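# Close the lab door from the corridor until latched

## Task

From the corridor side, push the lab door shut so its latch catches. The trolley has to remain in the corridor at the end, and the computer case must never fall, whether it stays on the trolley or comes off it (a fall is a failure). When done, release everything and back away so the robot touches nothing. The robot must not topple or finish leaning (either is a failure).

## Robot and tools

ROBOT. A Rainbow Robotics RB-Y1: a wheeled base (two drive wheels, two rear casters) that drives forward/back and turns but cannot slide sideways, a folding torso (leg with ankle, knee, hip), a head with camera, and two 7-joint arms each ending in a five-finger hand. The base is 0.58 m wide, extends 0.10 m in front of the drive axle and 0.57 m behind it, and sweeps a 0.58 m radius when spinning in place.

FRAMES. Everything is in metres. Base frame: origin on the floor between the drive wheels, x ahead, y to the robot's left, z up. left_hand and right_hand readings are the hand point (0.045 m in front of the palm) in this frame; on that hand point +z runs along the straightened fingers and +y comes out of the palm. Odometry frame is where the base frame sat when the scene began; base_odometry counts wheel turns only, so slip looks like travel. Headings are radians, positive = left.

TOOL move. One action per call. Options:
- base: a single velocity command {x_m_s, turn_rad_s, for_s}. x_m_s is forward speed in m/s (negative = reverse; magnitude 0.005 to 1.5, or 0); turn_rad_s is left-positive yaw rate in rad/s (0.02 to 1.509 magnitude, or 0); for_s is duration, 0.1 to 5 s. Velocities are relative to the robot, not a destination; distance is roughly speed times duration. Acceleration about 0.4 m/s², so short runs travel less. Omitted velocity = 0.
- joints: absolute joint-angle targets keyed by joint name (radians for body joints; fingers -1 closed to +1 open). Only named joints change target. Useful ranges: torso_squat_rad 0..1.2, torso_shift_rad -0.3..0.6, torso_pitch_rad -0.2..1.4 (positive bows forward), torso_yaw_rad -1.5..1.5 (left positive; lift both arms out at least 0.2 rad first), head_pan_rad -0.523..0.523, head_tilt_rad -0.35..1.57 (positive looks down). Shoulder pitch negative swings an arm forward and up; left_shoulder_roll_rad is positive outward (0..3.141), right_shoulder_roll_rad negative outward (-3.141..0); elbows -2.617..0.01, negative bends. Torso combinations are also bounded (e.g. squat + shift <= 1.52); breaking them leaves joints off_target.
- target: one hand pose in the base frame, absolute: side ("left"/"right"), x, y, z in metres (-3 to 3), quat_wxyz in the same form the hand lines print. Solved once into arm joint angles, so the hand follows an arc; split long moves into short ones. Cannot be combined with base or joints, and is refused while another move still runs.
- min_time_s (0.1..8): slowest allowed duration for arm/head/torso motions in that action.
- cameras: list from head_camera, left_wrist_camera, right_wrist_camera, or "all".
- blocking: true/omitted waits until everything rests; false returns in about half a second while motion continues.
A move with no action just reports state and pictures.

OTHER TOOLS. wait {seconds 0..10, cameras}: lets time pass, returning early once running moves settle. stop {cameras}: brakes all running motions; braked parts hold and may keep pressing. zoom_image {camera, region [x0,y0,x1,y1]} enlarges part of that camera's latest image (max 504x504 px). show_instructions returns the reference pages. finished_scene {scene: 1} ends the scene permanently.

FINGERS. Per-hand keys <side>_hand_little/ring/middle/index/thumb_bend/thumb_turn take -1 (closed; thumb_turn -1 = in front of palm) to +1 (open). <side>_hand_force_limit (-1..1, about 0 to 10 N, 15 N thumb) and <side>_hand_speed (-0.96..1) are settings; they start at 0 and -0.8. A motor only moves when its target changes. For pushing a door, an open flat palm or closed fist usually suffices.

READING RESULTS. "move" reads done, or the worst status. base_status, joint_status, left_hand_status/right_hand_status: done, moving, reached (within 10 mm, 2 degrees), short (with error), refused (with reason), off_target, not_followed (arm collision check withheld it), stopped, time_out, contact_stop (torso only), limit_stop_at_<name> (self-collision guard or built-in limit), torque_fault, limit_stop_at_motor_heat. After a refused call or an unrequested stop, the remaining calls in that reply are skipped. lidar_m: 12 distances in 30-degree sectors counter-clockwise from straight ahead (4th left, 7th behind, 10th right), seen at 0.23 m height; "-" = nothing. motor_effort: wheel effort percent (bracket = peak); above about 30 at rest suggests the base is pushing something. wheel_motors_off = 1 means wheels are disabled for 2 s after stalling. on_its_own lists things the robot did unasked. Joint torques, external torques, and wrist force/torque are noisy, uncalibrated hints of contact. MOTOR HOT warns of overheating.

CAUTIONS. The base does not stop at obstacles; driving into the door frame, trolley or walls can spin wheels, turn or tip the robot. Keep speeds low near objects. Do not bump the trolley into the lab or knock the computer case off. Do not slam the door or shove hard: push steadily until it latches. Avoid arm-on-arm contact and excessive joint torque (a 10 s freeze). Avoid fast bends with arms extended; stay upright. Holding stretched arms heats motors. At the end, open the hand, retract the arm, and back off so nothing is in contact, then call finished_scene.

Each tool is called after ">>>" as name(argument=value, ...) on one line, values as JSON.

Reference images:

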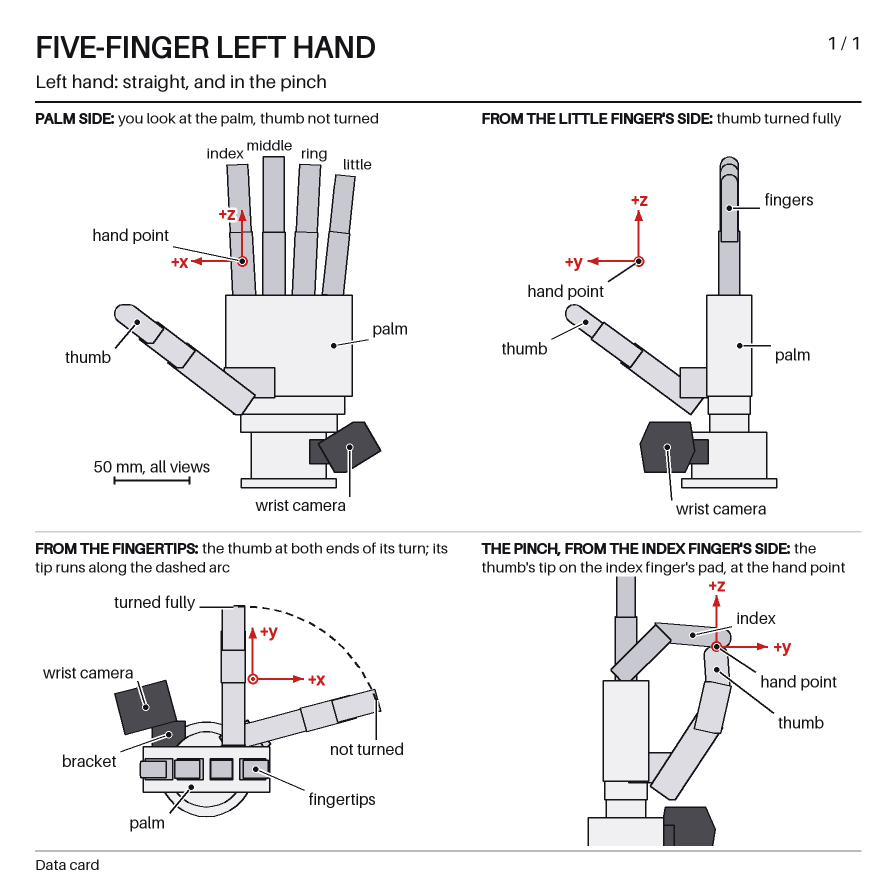

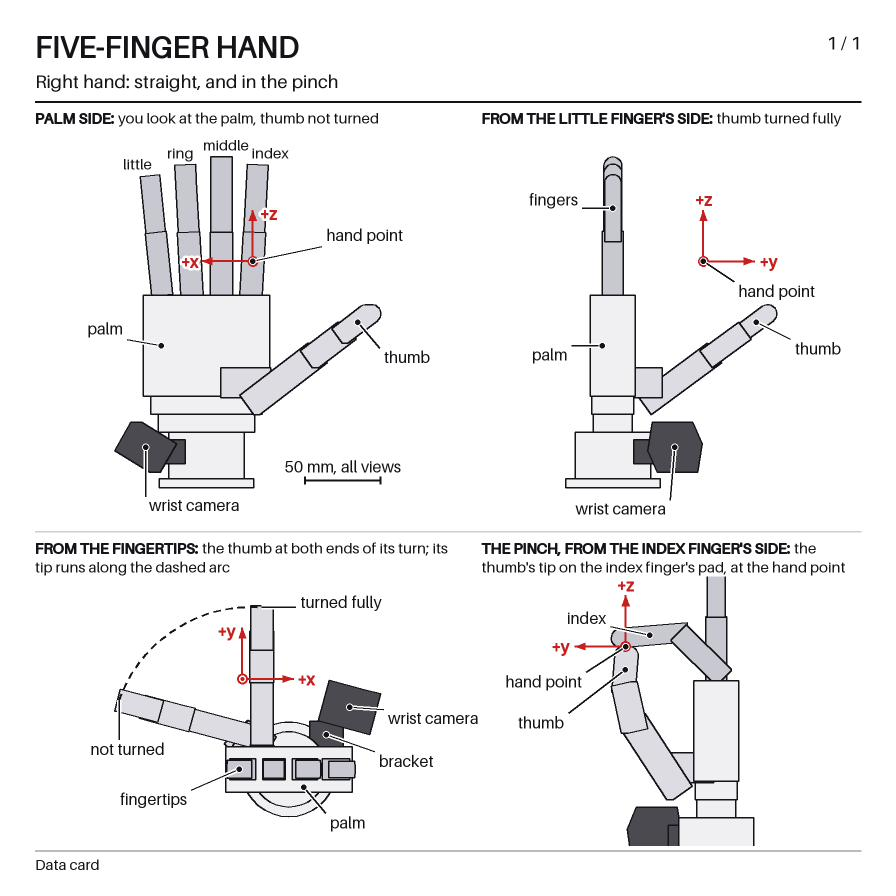

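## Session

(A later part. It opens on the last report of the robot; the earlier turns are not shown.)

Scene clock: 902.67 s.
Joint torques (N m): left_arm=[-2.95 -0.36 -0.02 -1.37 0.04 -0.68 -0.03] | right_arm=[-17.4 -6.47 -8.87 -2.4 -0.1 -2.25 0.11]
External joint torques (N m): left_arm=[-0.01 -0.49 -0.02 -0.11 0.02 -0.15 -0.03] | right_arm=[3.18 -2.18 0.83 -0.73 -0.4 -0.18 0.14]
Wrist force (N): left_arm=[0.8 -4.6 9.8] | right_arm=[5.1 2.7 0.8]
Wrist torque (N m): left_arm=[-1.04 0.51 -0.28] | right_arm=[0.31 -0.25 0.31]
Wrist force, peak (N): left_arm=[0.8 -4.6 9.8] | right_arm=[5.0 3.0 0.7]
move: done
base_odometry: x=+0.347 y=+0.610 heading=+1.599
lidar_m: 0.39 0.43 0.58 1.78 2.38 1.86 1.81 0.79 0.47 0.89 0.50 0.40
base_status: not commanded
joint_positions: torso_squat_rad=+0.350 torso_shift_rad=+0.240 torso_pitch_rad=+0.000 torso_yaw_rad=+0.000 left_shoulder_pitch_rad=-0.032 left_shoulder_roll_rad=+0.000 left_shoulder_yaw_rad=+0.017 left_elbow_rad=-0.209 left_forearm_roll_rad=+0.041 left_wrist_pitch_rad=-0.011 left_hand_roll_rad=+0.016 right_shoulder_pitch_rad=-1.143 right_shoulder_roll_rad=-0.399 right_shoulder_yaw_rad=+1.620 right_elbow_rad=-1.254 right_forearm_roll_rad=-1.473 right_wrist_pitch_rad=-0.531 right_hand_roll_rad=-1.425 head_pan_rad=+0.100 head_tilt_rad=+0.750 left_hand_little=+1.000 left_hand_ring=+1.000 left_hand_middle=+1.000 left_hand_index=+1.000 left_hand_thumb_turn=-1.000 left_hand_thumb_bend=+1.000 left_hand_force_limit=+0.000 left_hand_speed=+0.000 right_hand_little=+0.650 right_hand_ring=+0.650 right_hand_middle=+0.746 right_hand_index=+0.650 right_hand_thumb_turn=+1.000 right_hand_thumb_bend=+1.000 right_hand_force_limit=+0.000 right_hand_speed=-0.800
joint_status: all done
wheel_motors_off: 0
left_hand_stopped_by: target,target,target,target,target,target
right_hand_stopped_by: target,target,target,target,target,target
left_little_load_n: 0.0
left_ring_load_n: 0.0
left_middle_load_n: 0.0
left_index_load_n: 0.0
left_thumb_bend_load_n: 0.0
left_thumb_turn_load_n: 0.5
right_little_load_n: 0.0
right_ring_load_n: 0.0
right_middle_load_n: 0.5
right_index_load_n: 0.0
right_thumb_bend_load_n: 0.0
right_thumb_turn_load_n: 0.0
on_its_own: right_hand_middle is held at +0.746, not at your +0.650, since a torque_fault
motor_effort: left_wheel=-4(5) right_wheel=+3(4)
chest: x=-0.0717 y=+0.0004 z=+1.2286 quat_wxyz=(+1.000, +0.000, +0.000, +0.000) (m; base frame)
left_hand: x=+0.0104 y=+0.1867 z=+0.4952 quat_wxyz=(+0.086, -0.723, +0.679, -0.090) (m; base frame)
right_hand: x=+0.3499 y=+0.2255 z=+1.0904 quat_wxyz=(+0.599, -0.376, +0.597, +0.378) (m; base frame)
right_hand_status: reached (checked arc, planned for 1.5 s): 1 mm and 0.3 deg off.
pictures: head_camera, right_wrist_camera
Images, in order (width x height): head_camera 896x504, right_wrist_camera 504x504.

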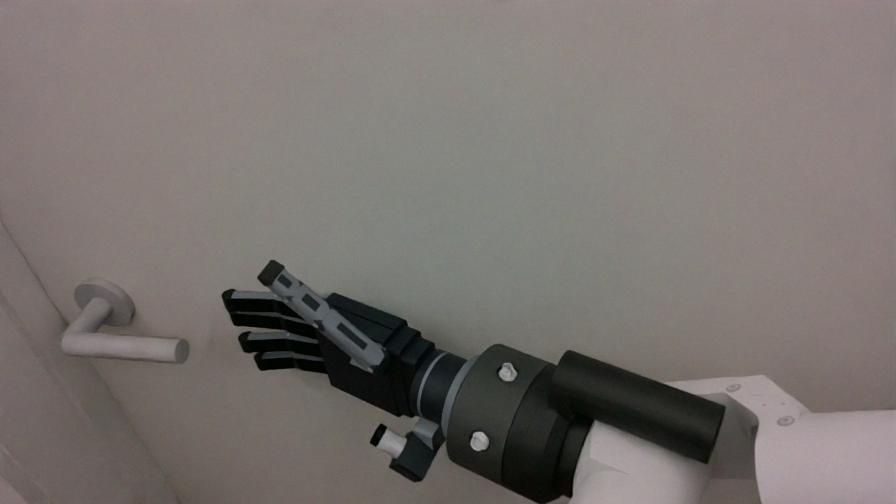

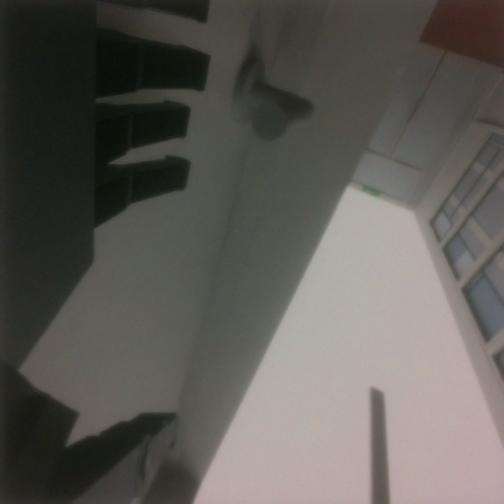

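>>> move(base={"x_m_s": -0.1, "for_s": 1.2}, joints={"head_pan_rad": -0.5, "head_tilt_rad": 0.9}, cameras=["head_camera"])

Scene clock: 917.27 s.
Joint torques (N m): left_arm=[-2.82 -0.29 -0.75 -1.49 0.05 -0.5 0.34] | right_arm=[-17.71 -6.1 -10.19 -1.98 -0.14 -2.25 0.31]
External joint torques (N m): left_arm=[0.13 -0.42 -0.75 -0.23 0.04 0.03 0.34] | right_arm=[2.87 -1.81 -0.49 -0.31 -0.45 -0.17 0.34]
Wrist force (N): left_arm=[0.3 -4.6 9.4] | right_arm=[4.8 2.8 1.0]
Wrist torque (N m): left_arm=[-0.99 0.56 -0.31] | right_arm=[0.30 -0.19 0.29]
Wrist force, peak (N): left_arm=[0.5 -5.1 9.8] | right_arm=[5.4 2.9 0.7]
move: done
base_odometry: x=+0.351 y=+0.490 heading=+1.599
lidar_m: 0.50 0.55 0.65 2.47 2.24 1.74 1.69 0.68 0.68 0.43 0.57 0.52
base_status: done (sent for 1.2 of 1.2 s)
joint_positions: torso_squat_rad=+0.350 torso_shift_rad=+0.240 torso_pitch_rad=+0.000 torso_yaw_rad=+0.000 left_shoulder_pitch_rad=-0.032 left_shoulder_roll_rad=+0.000 left_shoulder_yaw_rad=+0.017 left_elbow_rad=-0.209 left_forearm_roll_rad=+0.041 left_wrist_pitch_rad=-0.011 left_hand_roll_rad=+0.016 right_shoulder_pitch_rad=-1.143 right_shoulder_roll_rad=-0.399 right_shoulder_yaw_rad=+1.621 right_elbow_rad=-1.255 right_forearm_roll_rad=-1.473 right_wrist_pitch_rad=-0.531 right_hand_roll_rad=-1.425 head_pan_rad=-0.500 head_tilt_rad=+0.900 left_hand_little=+1.000 left_hand_ring=+1.000 left_hand_middle=+1.000 left_hand_index=+1.000 left_hand_thumb_turn=-1.000 left_hand_thumb_bend=+1.000 left_hand_force_limit=+0.000 left_hand_speed=+0.000 right_hand_little=+0.650 right_hand_ring=+0.650 right_hand_middle=+0.746 right_hand_index=+0.650 right_hand_thumb_turn=+1.000 right_hand_thumb_bend=+1.000 right_hand_force_limit=+0.000 right_hand_speed=-0.800
joint_status: all done
wheel_motors_off: 0
left_hand_stopped_by: target,target,target,target,target,target
right_hand_stopped_by: target,target,target,target,target,target
left_little_load_n: 0.0
left_ring_load_n: 0.0
left_middle_load_n: 0.0
left_index_load_n: 0.0
left_thumb_bend_load_n: 0.0
left_thumb_turn_load_n: 0.0
right_little_load_n: 0.0
right_ring_load_n: 0.0
right_middle_load_n: 0.0
right_index_load_n: 0.0
right_thumb_bend_load_n: 0.0
right_thumb_turn_load_n: 0.0
on_its_own: right_hand_middle is held at +0.746, not at your +0.650, since a torque_fault
motor_effort: left_wheel=-2(27) right_wheel=+3(13)
chest: x=-0.0718 y=+0.0004 z=+1.2286 quat_wxyz=(+1.000, +0.000, +0.000, +0.000) (m; base frame)
left_hand: x=+0.0104 y=+0.1867 z=+0.4952 quat_wxyz=(+0.086, -0.723, +0.679, -0.090) (m; base frame)
right_hand: x=+0.3498 y=+0.2255 z=+1.0904 quat_wxyz=(+0.599, -0.376, +0.597, +0.378) (m; base frame)
pictures: head_camera
Images, in order (width x height): head_camera 896x504.

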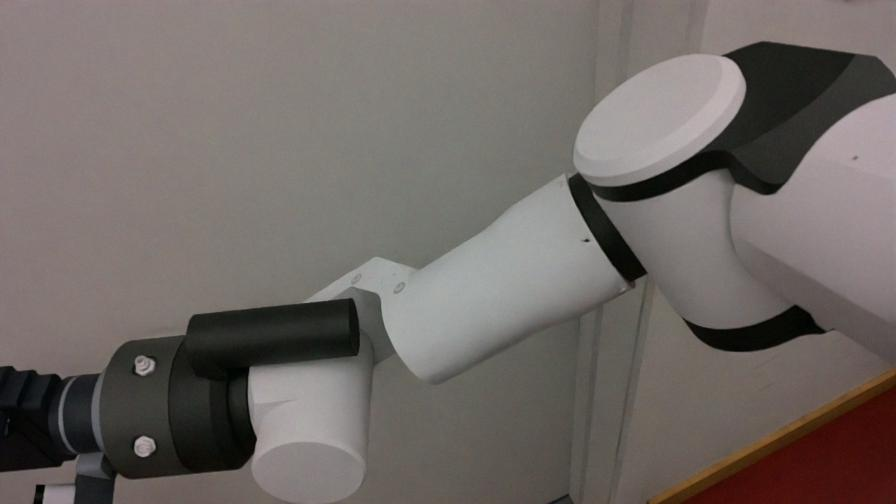

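>>> move(base={"x_m_s": -0.1, "for_s": 1.0}, joints={"head_tilt_rad": 1.3}, cameras=["head_camera"])

Scene clock: 927.40 s.
Joint torques (N m): left_arm=[-3.15 -0.91 -0.32 -1.36 0.1 -0.98 0.16] | right_arm=[-17.82 -6.19 -9.91 -1.89 -0.09 -2.21 0.1]
External joint torques (N m): left_arm=[-0.21 -1.04 -0.32 -0.1 0.08 -0.45 0.16] | right_arm=[2.75 -1.89 -0.21 -0.22 -0.4 -0.14 0.12]
Wrist force (N): left_arm=[0.3 -4.8 9.3] | right_arm=[4.9 2.6 0.5]
Wrist torque (N m): left_arm=[-1.03 0.56 -0.29] | right_arm=[0.35 -0.20 0.30]
Wrist force, peak (N): left_arm=[0.2 -5.0 9.7] | right_arm=[5.2 3.3 0.9]
move: done
base_odometry: x=+0.353 y=+0.390 heading=+1.599
lidar_m: 0.61 0.67 0.81 2.94 2.11 1.63 1.58 0.60 0.65 0.42 0.65 0.62
base_status: done (sent for 1 of 1 s)
joint_positions: torso_squat_rad=+0.350 torso_shift_rad=+0.240 torso_pitch_rad=+0.000 torso_yaw_rad=+0.000 left_shoulder_pitch_rad=-0.032 left_shoulder_roll_rad=+0.000 left_shoulder_yaw_rad=+0.017 left_elbow_rad=-0.209 left_forearm_roll_rad=+0.041 left_wrist_pitch_rad=-0.011 left_hand_roll_rad=+0.016 right_shoulder_pitch_rad=-1.143 right_shoulder_roll_rad=-0.399 right_shoulder_yaw_rad=+1.621 right_elbow_rad=-1.255 right_forearm_roll_rad=-1.473 right_wrist_pitch_rad=-0.531 right_hand_roll_rad=-1.425 head_pan_rad=-0.500 head_tilt_rad=+1.300 left_hand_little=+1.000 left_hand_ring=+1.000 left_hand_middle=+1.000 left_hand_index=+1.000 left_hand_thumb_turn=-1.000 left_hand_thumb_bend=+1.000 left_hand_force_limit=+0.000 left_hand_speed=+0.000 right_hand_little=+0.650 right_hand_ring=+0.650 right_hand_middle=+0.746 right_hand_index=+0.650 right_hand_thumb_turn=+1.000 right_hand_thumb_bend=+1.000 right_hand_force_limit=+0.000 right_hand_speed=-0.800
joint_status: all done
wheel_motors_off: 0
left_hand_stopped_by: target,target,target,target,target,target
right_hand_stopped_by: target,target,target,target,target,target
left_little_load_n: 0.0
left_ring_load_n: 0.0
left_middle_load_n: 0.0
left_index_load_n: 0.0
left_thumb_bend_load_n: 0.0
left_thumb_turn_load_n: 0.0
right_little_load_n: 0.0
right_ring_load_n: 0.0
right_middle_load_n: 0.0
right_index_load_n: 0.0
right_thumb_bend_load_n: 0.0
right_thumb_turn_load_n: -0.5
on_its_own: right_hand_middle is held at +0.746, not at your +0.650, since a torque_fault
motor_effort: left_wheel=-3(26) right_wheel=+5(15)
chest: x=-0.0718 y=+0.0004 z=+1.2286 quat_wxyz=(+1.000, +0.000, +0.000, +0.000) (m; base frame)
left_hand: x=+0.0104 y=+0.1867 z=+0.4952 quat_wxyz=(+0.086, -0.723, +0.679, -0.090) (m; base frame)
right_hand: x=+0.3498 y=+0.2255 z=+1.0904 quat_wxyz=(+0.599, -0.376, +0.597, +0.378) (m; base frame)
pictures: head_camera
Images, in order (width x height): head_camera 896x504.

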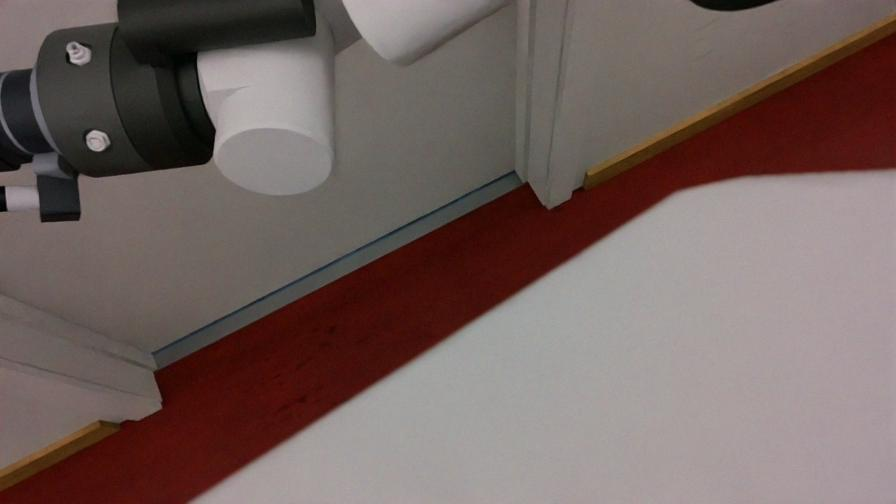

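>>> move(joints={"right_shoulder_pitch_rad": -0.3, "right_shoulder_roll_rad": -0.2, "right_shoulder_yaw_rad": 0.6, "right_elbow_rad": -2.0, "right_forearm_roll_rad": -1.5, "right_wrist_pitch_rad": -0.4, "right_hand_roll_rad": -0.7}, min_time_s=2.5, cameras=["head_camera"])

Scene clock: 936.97 s.
Joint torques (N m): left_arm=[-3.28 0.47 -0.01 -1.18 0.1 -0.75 0.09] | right_arm=[-10.21 2.79 -6.08 -9.78 0.21 -0.08 0.11]
External joint torques (N m): left_arm=[-0.34 0.34 0 0.08 0.09 -0.22 0.09] | right_arm=[2.96 0.68 -2.39 -0.71 -0.52 0.23 0.13]
Wrist force (N): left_arm=[0.5 -4.8 9.4] | right_arm=[2.9 -0.1 -2.6]
Wrist torque (N m): left_arm=[-1.05 0.54 -0.30] | right_arm=[0.25 0.04 0.10]
Wrist force, peak (N): left_arm=[0.4 -4.9 9.8] | right_arm=[5.1 3.0 0.8]
move: done
base_odometry: x=+0.353 y=+0.390 heading=+1.599
lidar_m: 0.60 0.65 0.80 2.94 2.10 1.63 1.58 0.60 0.66 0.42 0.65 0.63
base_status: not commanded
joint_positions: torso_squat_rad=+0.350 torso_shift_rad=+0.240 torso_pitch_rad=+0.000 torso_yaw_rad=+0.000 left_shoulder_pitch_rad=-0.032 left_shoulder_roll_rad=+0.000 left_shoulder_yaw_rad=+0.017 left_elbow_rad=-0.209 left_forearm_roll_rad=+0.041 left_wrist_pitch_rad=-0.011 left_hand_roll_rad=+0.016 right_shoulder_pitch_rad=-0.300 right_shoulder_roll_rad=-0.200 right_shoulder_yaw_rad=+0.600 right_elbow_rad=-2.000 right_forearm_roll_rad=-1.500 right_wrist_pitch_rad=-0.400 right_hand_roll_rad=-0.700 head_pan_rad=-0.500 head_tilt_rad=+1.300 left_hand_little=+1.000 left_hand_ring=+1.000 left_hand_middle=+1.000 left_hand_index=+1.000 left_hand_thumb_turn=-1.000 left_hand_thumb_bend=+1.000 left_hand_force_limit=+0.000 left_hand_speed=+0.000 right_hand_little=+0.650 right_hand_ring=+0.650 right_hand_middle=+0.746 right_hand_index=+0.650 right_hand_thumb_turn=+1.000 right_hand_thumb_bend=+1.000 right_hand_force_limit=+0.000 right_hand_speed=-0.800
joint_status: all done
wheel_motors_off: 0
left_hand_stopped_by: target,target,target,target,target,target
right_hand_stopped_by: target,target,target,target,target,target
left_little_load_n: 0.0
left_ring_load_n: 0.0
left_middle_load_n: 0.0
left_index_load_n: 0.0
left_thumb_bend_load_n: 0.0
left_thumb_turn_load_n: 0.0
right_little_load_n: 0.0
right_ring_load_n: 0.0
right_middle_load_n: 0.0
right_index_load_n: 0.0
right_thumb_bend_load_n: 0.0
right_thumb_turn_load_n: 0.0
on_its_own: right_hand_middle is held at +0.746, not at your +0.650, since a torque_fault
motor_effort: left_wheel=-4(4) right_wheel=+4(6)
chest: x=-0.0718 y=+0.0004 z=+1.2286 quat_wxyz=(+1.000, +0.000, +0.000, +0.000) (m; base frame)
left_hand: x=+0.0104 y=+0.1867 z=+0.4952 quat_wxyz=(+0.086, -0.723, +0.679, -0.090) (m; base frame)
right_hand: x=+0.3547 y=+0.0276 z=+1.3662 quat_wxyz=(+0.807, +0.022, +0.444, +0.388) (m; base frame)
pictures: head_camera
Images, in order (width x height): head_camera 896x504.

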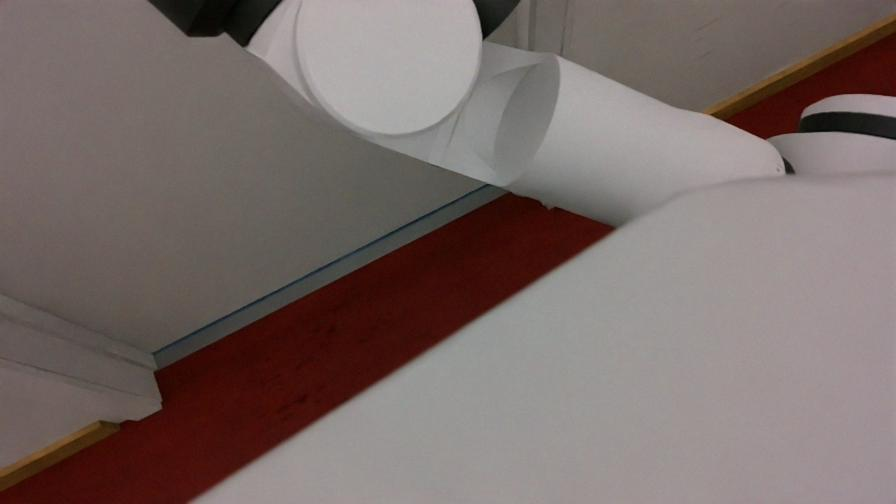

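>>> move(joints={"torso_shift_rad": 0.0, "head_pan_rad": 0.35, "head_tilt_rad": 0.45}, min_time_s=2.5, cameras=["head_camera"])

>>> zoom_image(camera="head_camera", region=[100, 100, 500, 504])

Scene clock: 943.50 s.
Joint torques (N m): left_arm=[-3.51 -0.2 0.33 -1.4 0.08 -0.89 0.06] | right_arm=[-10.25 3.2 -5.99 -9.75 0.35 0.1 0.07]
External joint torques (N m): left_arm=[-0.55 -0.33 0.34 -0.13 0.06 -0.36 0.06] | right_arm=[2.93 1.09 -2.3 -0.69 -0.38 0.42 0.09]
Wrist force (N): left_arm=[0.6 -4.5 9.6] | right_arm=[3.0 0.0 -2.2]
Wrist torque (N m): left_arm=[-1.04 0.51 -0.26] | right_arm=[0.24 0.01 0.13]
Wrist force, peak (N): left_arm=[0.6 -4.9 9.7] | right_arm=[3.4 -0.3 -3.2]
move: done
base_odometry: x=+0.353 y=+0.390 heading=+1.599
lidar_m: 0.61 0.66 0.81 2.94 2.10 1.63 1.59 0.61 0.65 0.42 0.66 0.63
base_status: not commanded
joint_positions: torso_squat_rad=+0.350 torso_shift_rad=+0.000 torso_pitch_rad=+0.000 torso_yaw_rad=+0.000 left_shoulder_pitch_rad=-0.032 left_shoulder_roll_rad=+0.000 left_shoulder_yaw_rad=+0.017 left_elbow_rad=-0.209 left_forearm_roll_rad=+0.041 left_wrist_pitch_rad=-0.011 left_hand_roll_rad=+0.016 right_shoulder_pitch_rad=-0.300 right_shoulder_roll_rad=-0.200 right_shoulder_yaw_rad=+0.600 right_elbow_rad=-2.000 right_forearm_roll_rad=-1.500 right_wrist_pitch_rad=-0.400 right_hand_roll_rad=-0.700 head_pan_rad=+0.350 head_tilt_rad=+0.450 left_hand_little=+1.000 left_hand_ring=+1.000 left_hand_middle=+1.000 left_hand_index=+1.000 left_hand_thumb_turn=-1.000 left_hand_thumb_bend=+1.000 left_hand_force_limit=+0.000 left_hand_speed=+0.000 right_hand_little=+0.650 right_hand_ring=+0.650 right_hand_middle=+0.746 right_hand_index=+0.650 right_hand_thumb_turn=+1.000 right_hand_thumb_bend=+1.000 right_hand_force_limit=+0.000 right_hand_speed=-0.800
joint_status: all done
wheel_motors_off: 0
left_hand_stopped_by: target,target,target,target,target,target
right_hand_stopped_by: target,target,target,target,target,target
left_little_load_n: 0.0
left_ring_load_n: -0.5
left_middle_load_n: 0.0
left_index_load_n: 0.0
left_thumb_bend_load_n: -0.5
left_thumb_turn_load_n: 0.0
right_little_load_n: 0.0
right_ring_load_n: 0.0
right_middle_load_n: 0.0
right_index_load_n: 0.0
right_thumb_bend_load_n: 0.0
right_thumb_turn_load_n: 0.0
on_its_own: right_hand_middle is held at +0.746, not at your +0.650, since a torque_fault
motor_effort: left_wheel=-5(6) right_wheel=+4(6)
chest: x=-0.2281 y=+0.0004 z=+1.2475 quat_wxyz=(+1.000, +0.000, +0.000, +0.000) (m; base frame)
left_hand: x=-0.1458 y=+0.1867 z=+0.5141 quat_wxyz=(+0.086, -0.723, +0.679, -0.090) (m; base frame)
right_hand: x=+0.1984 y=+0.0276 z=+1.3851 quat_wxyz=(+0.807, +0.022, +0.444, +0.388) (m; base frame)
pictures: head_camera
Images, in order (width x height): head_camera 896x504.

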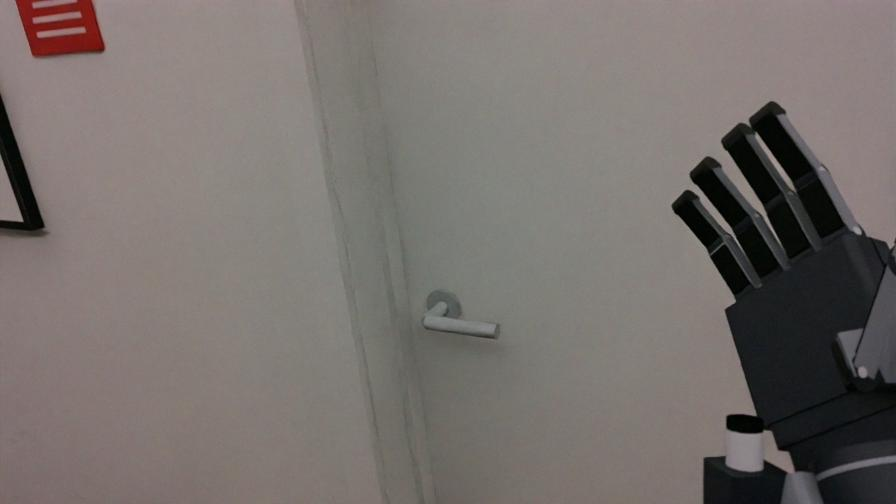

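Scaled by 1.248 from the camera's 896x504 image, which has a finer 1280x720 frame.

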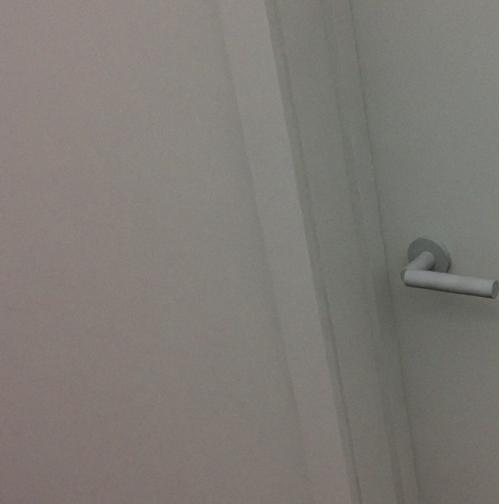

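>>> finished_scene()

The scene is finished: the task was done.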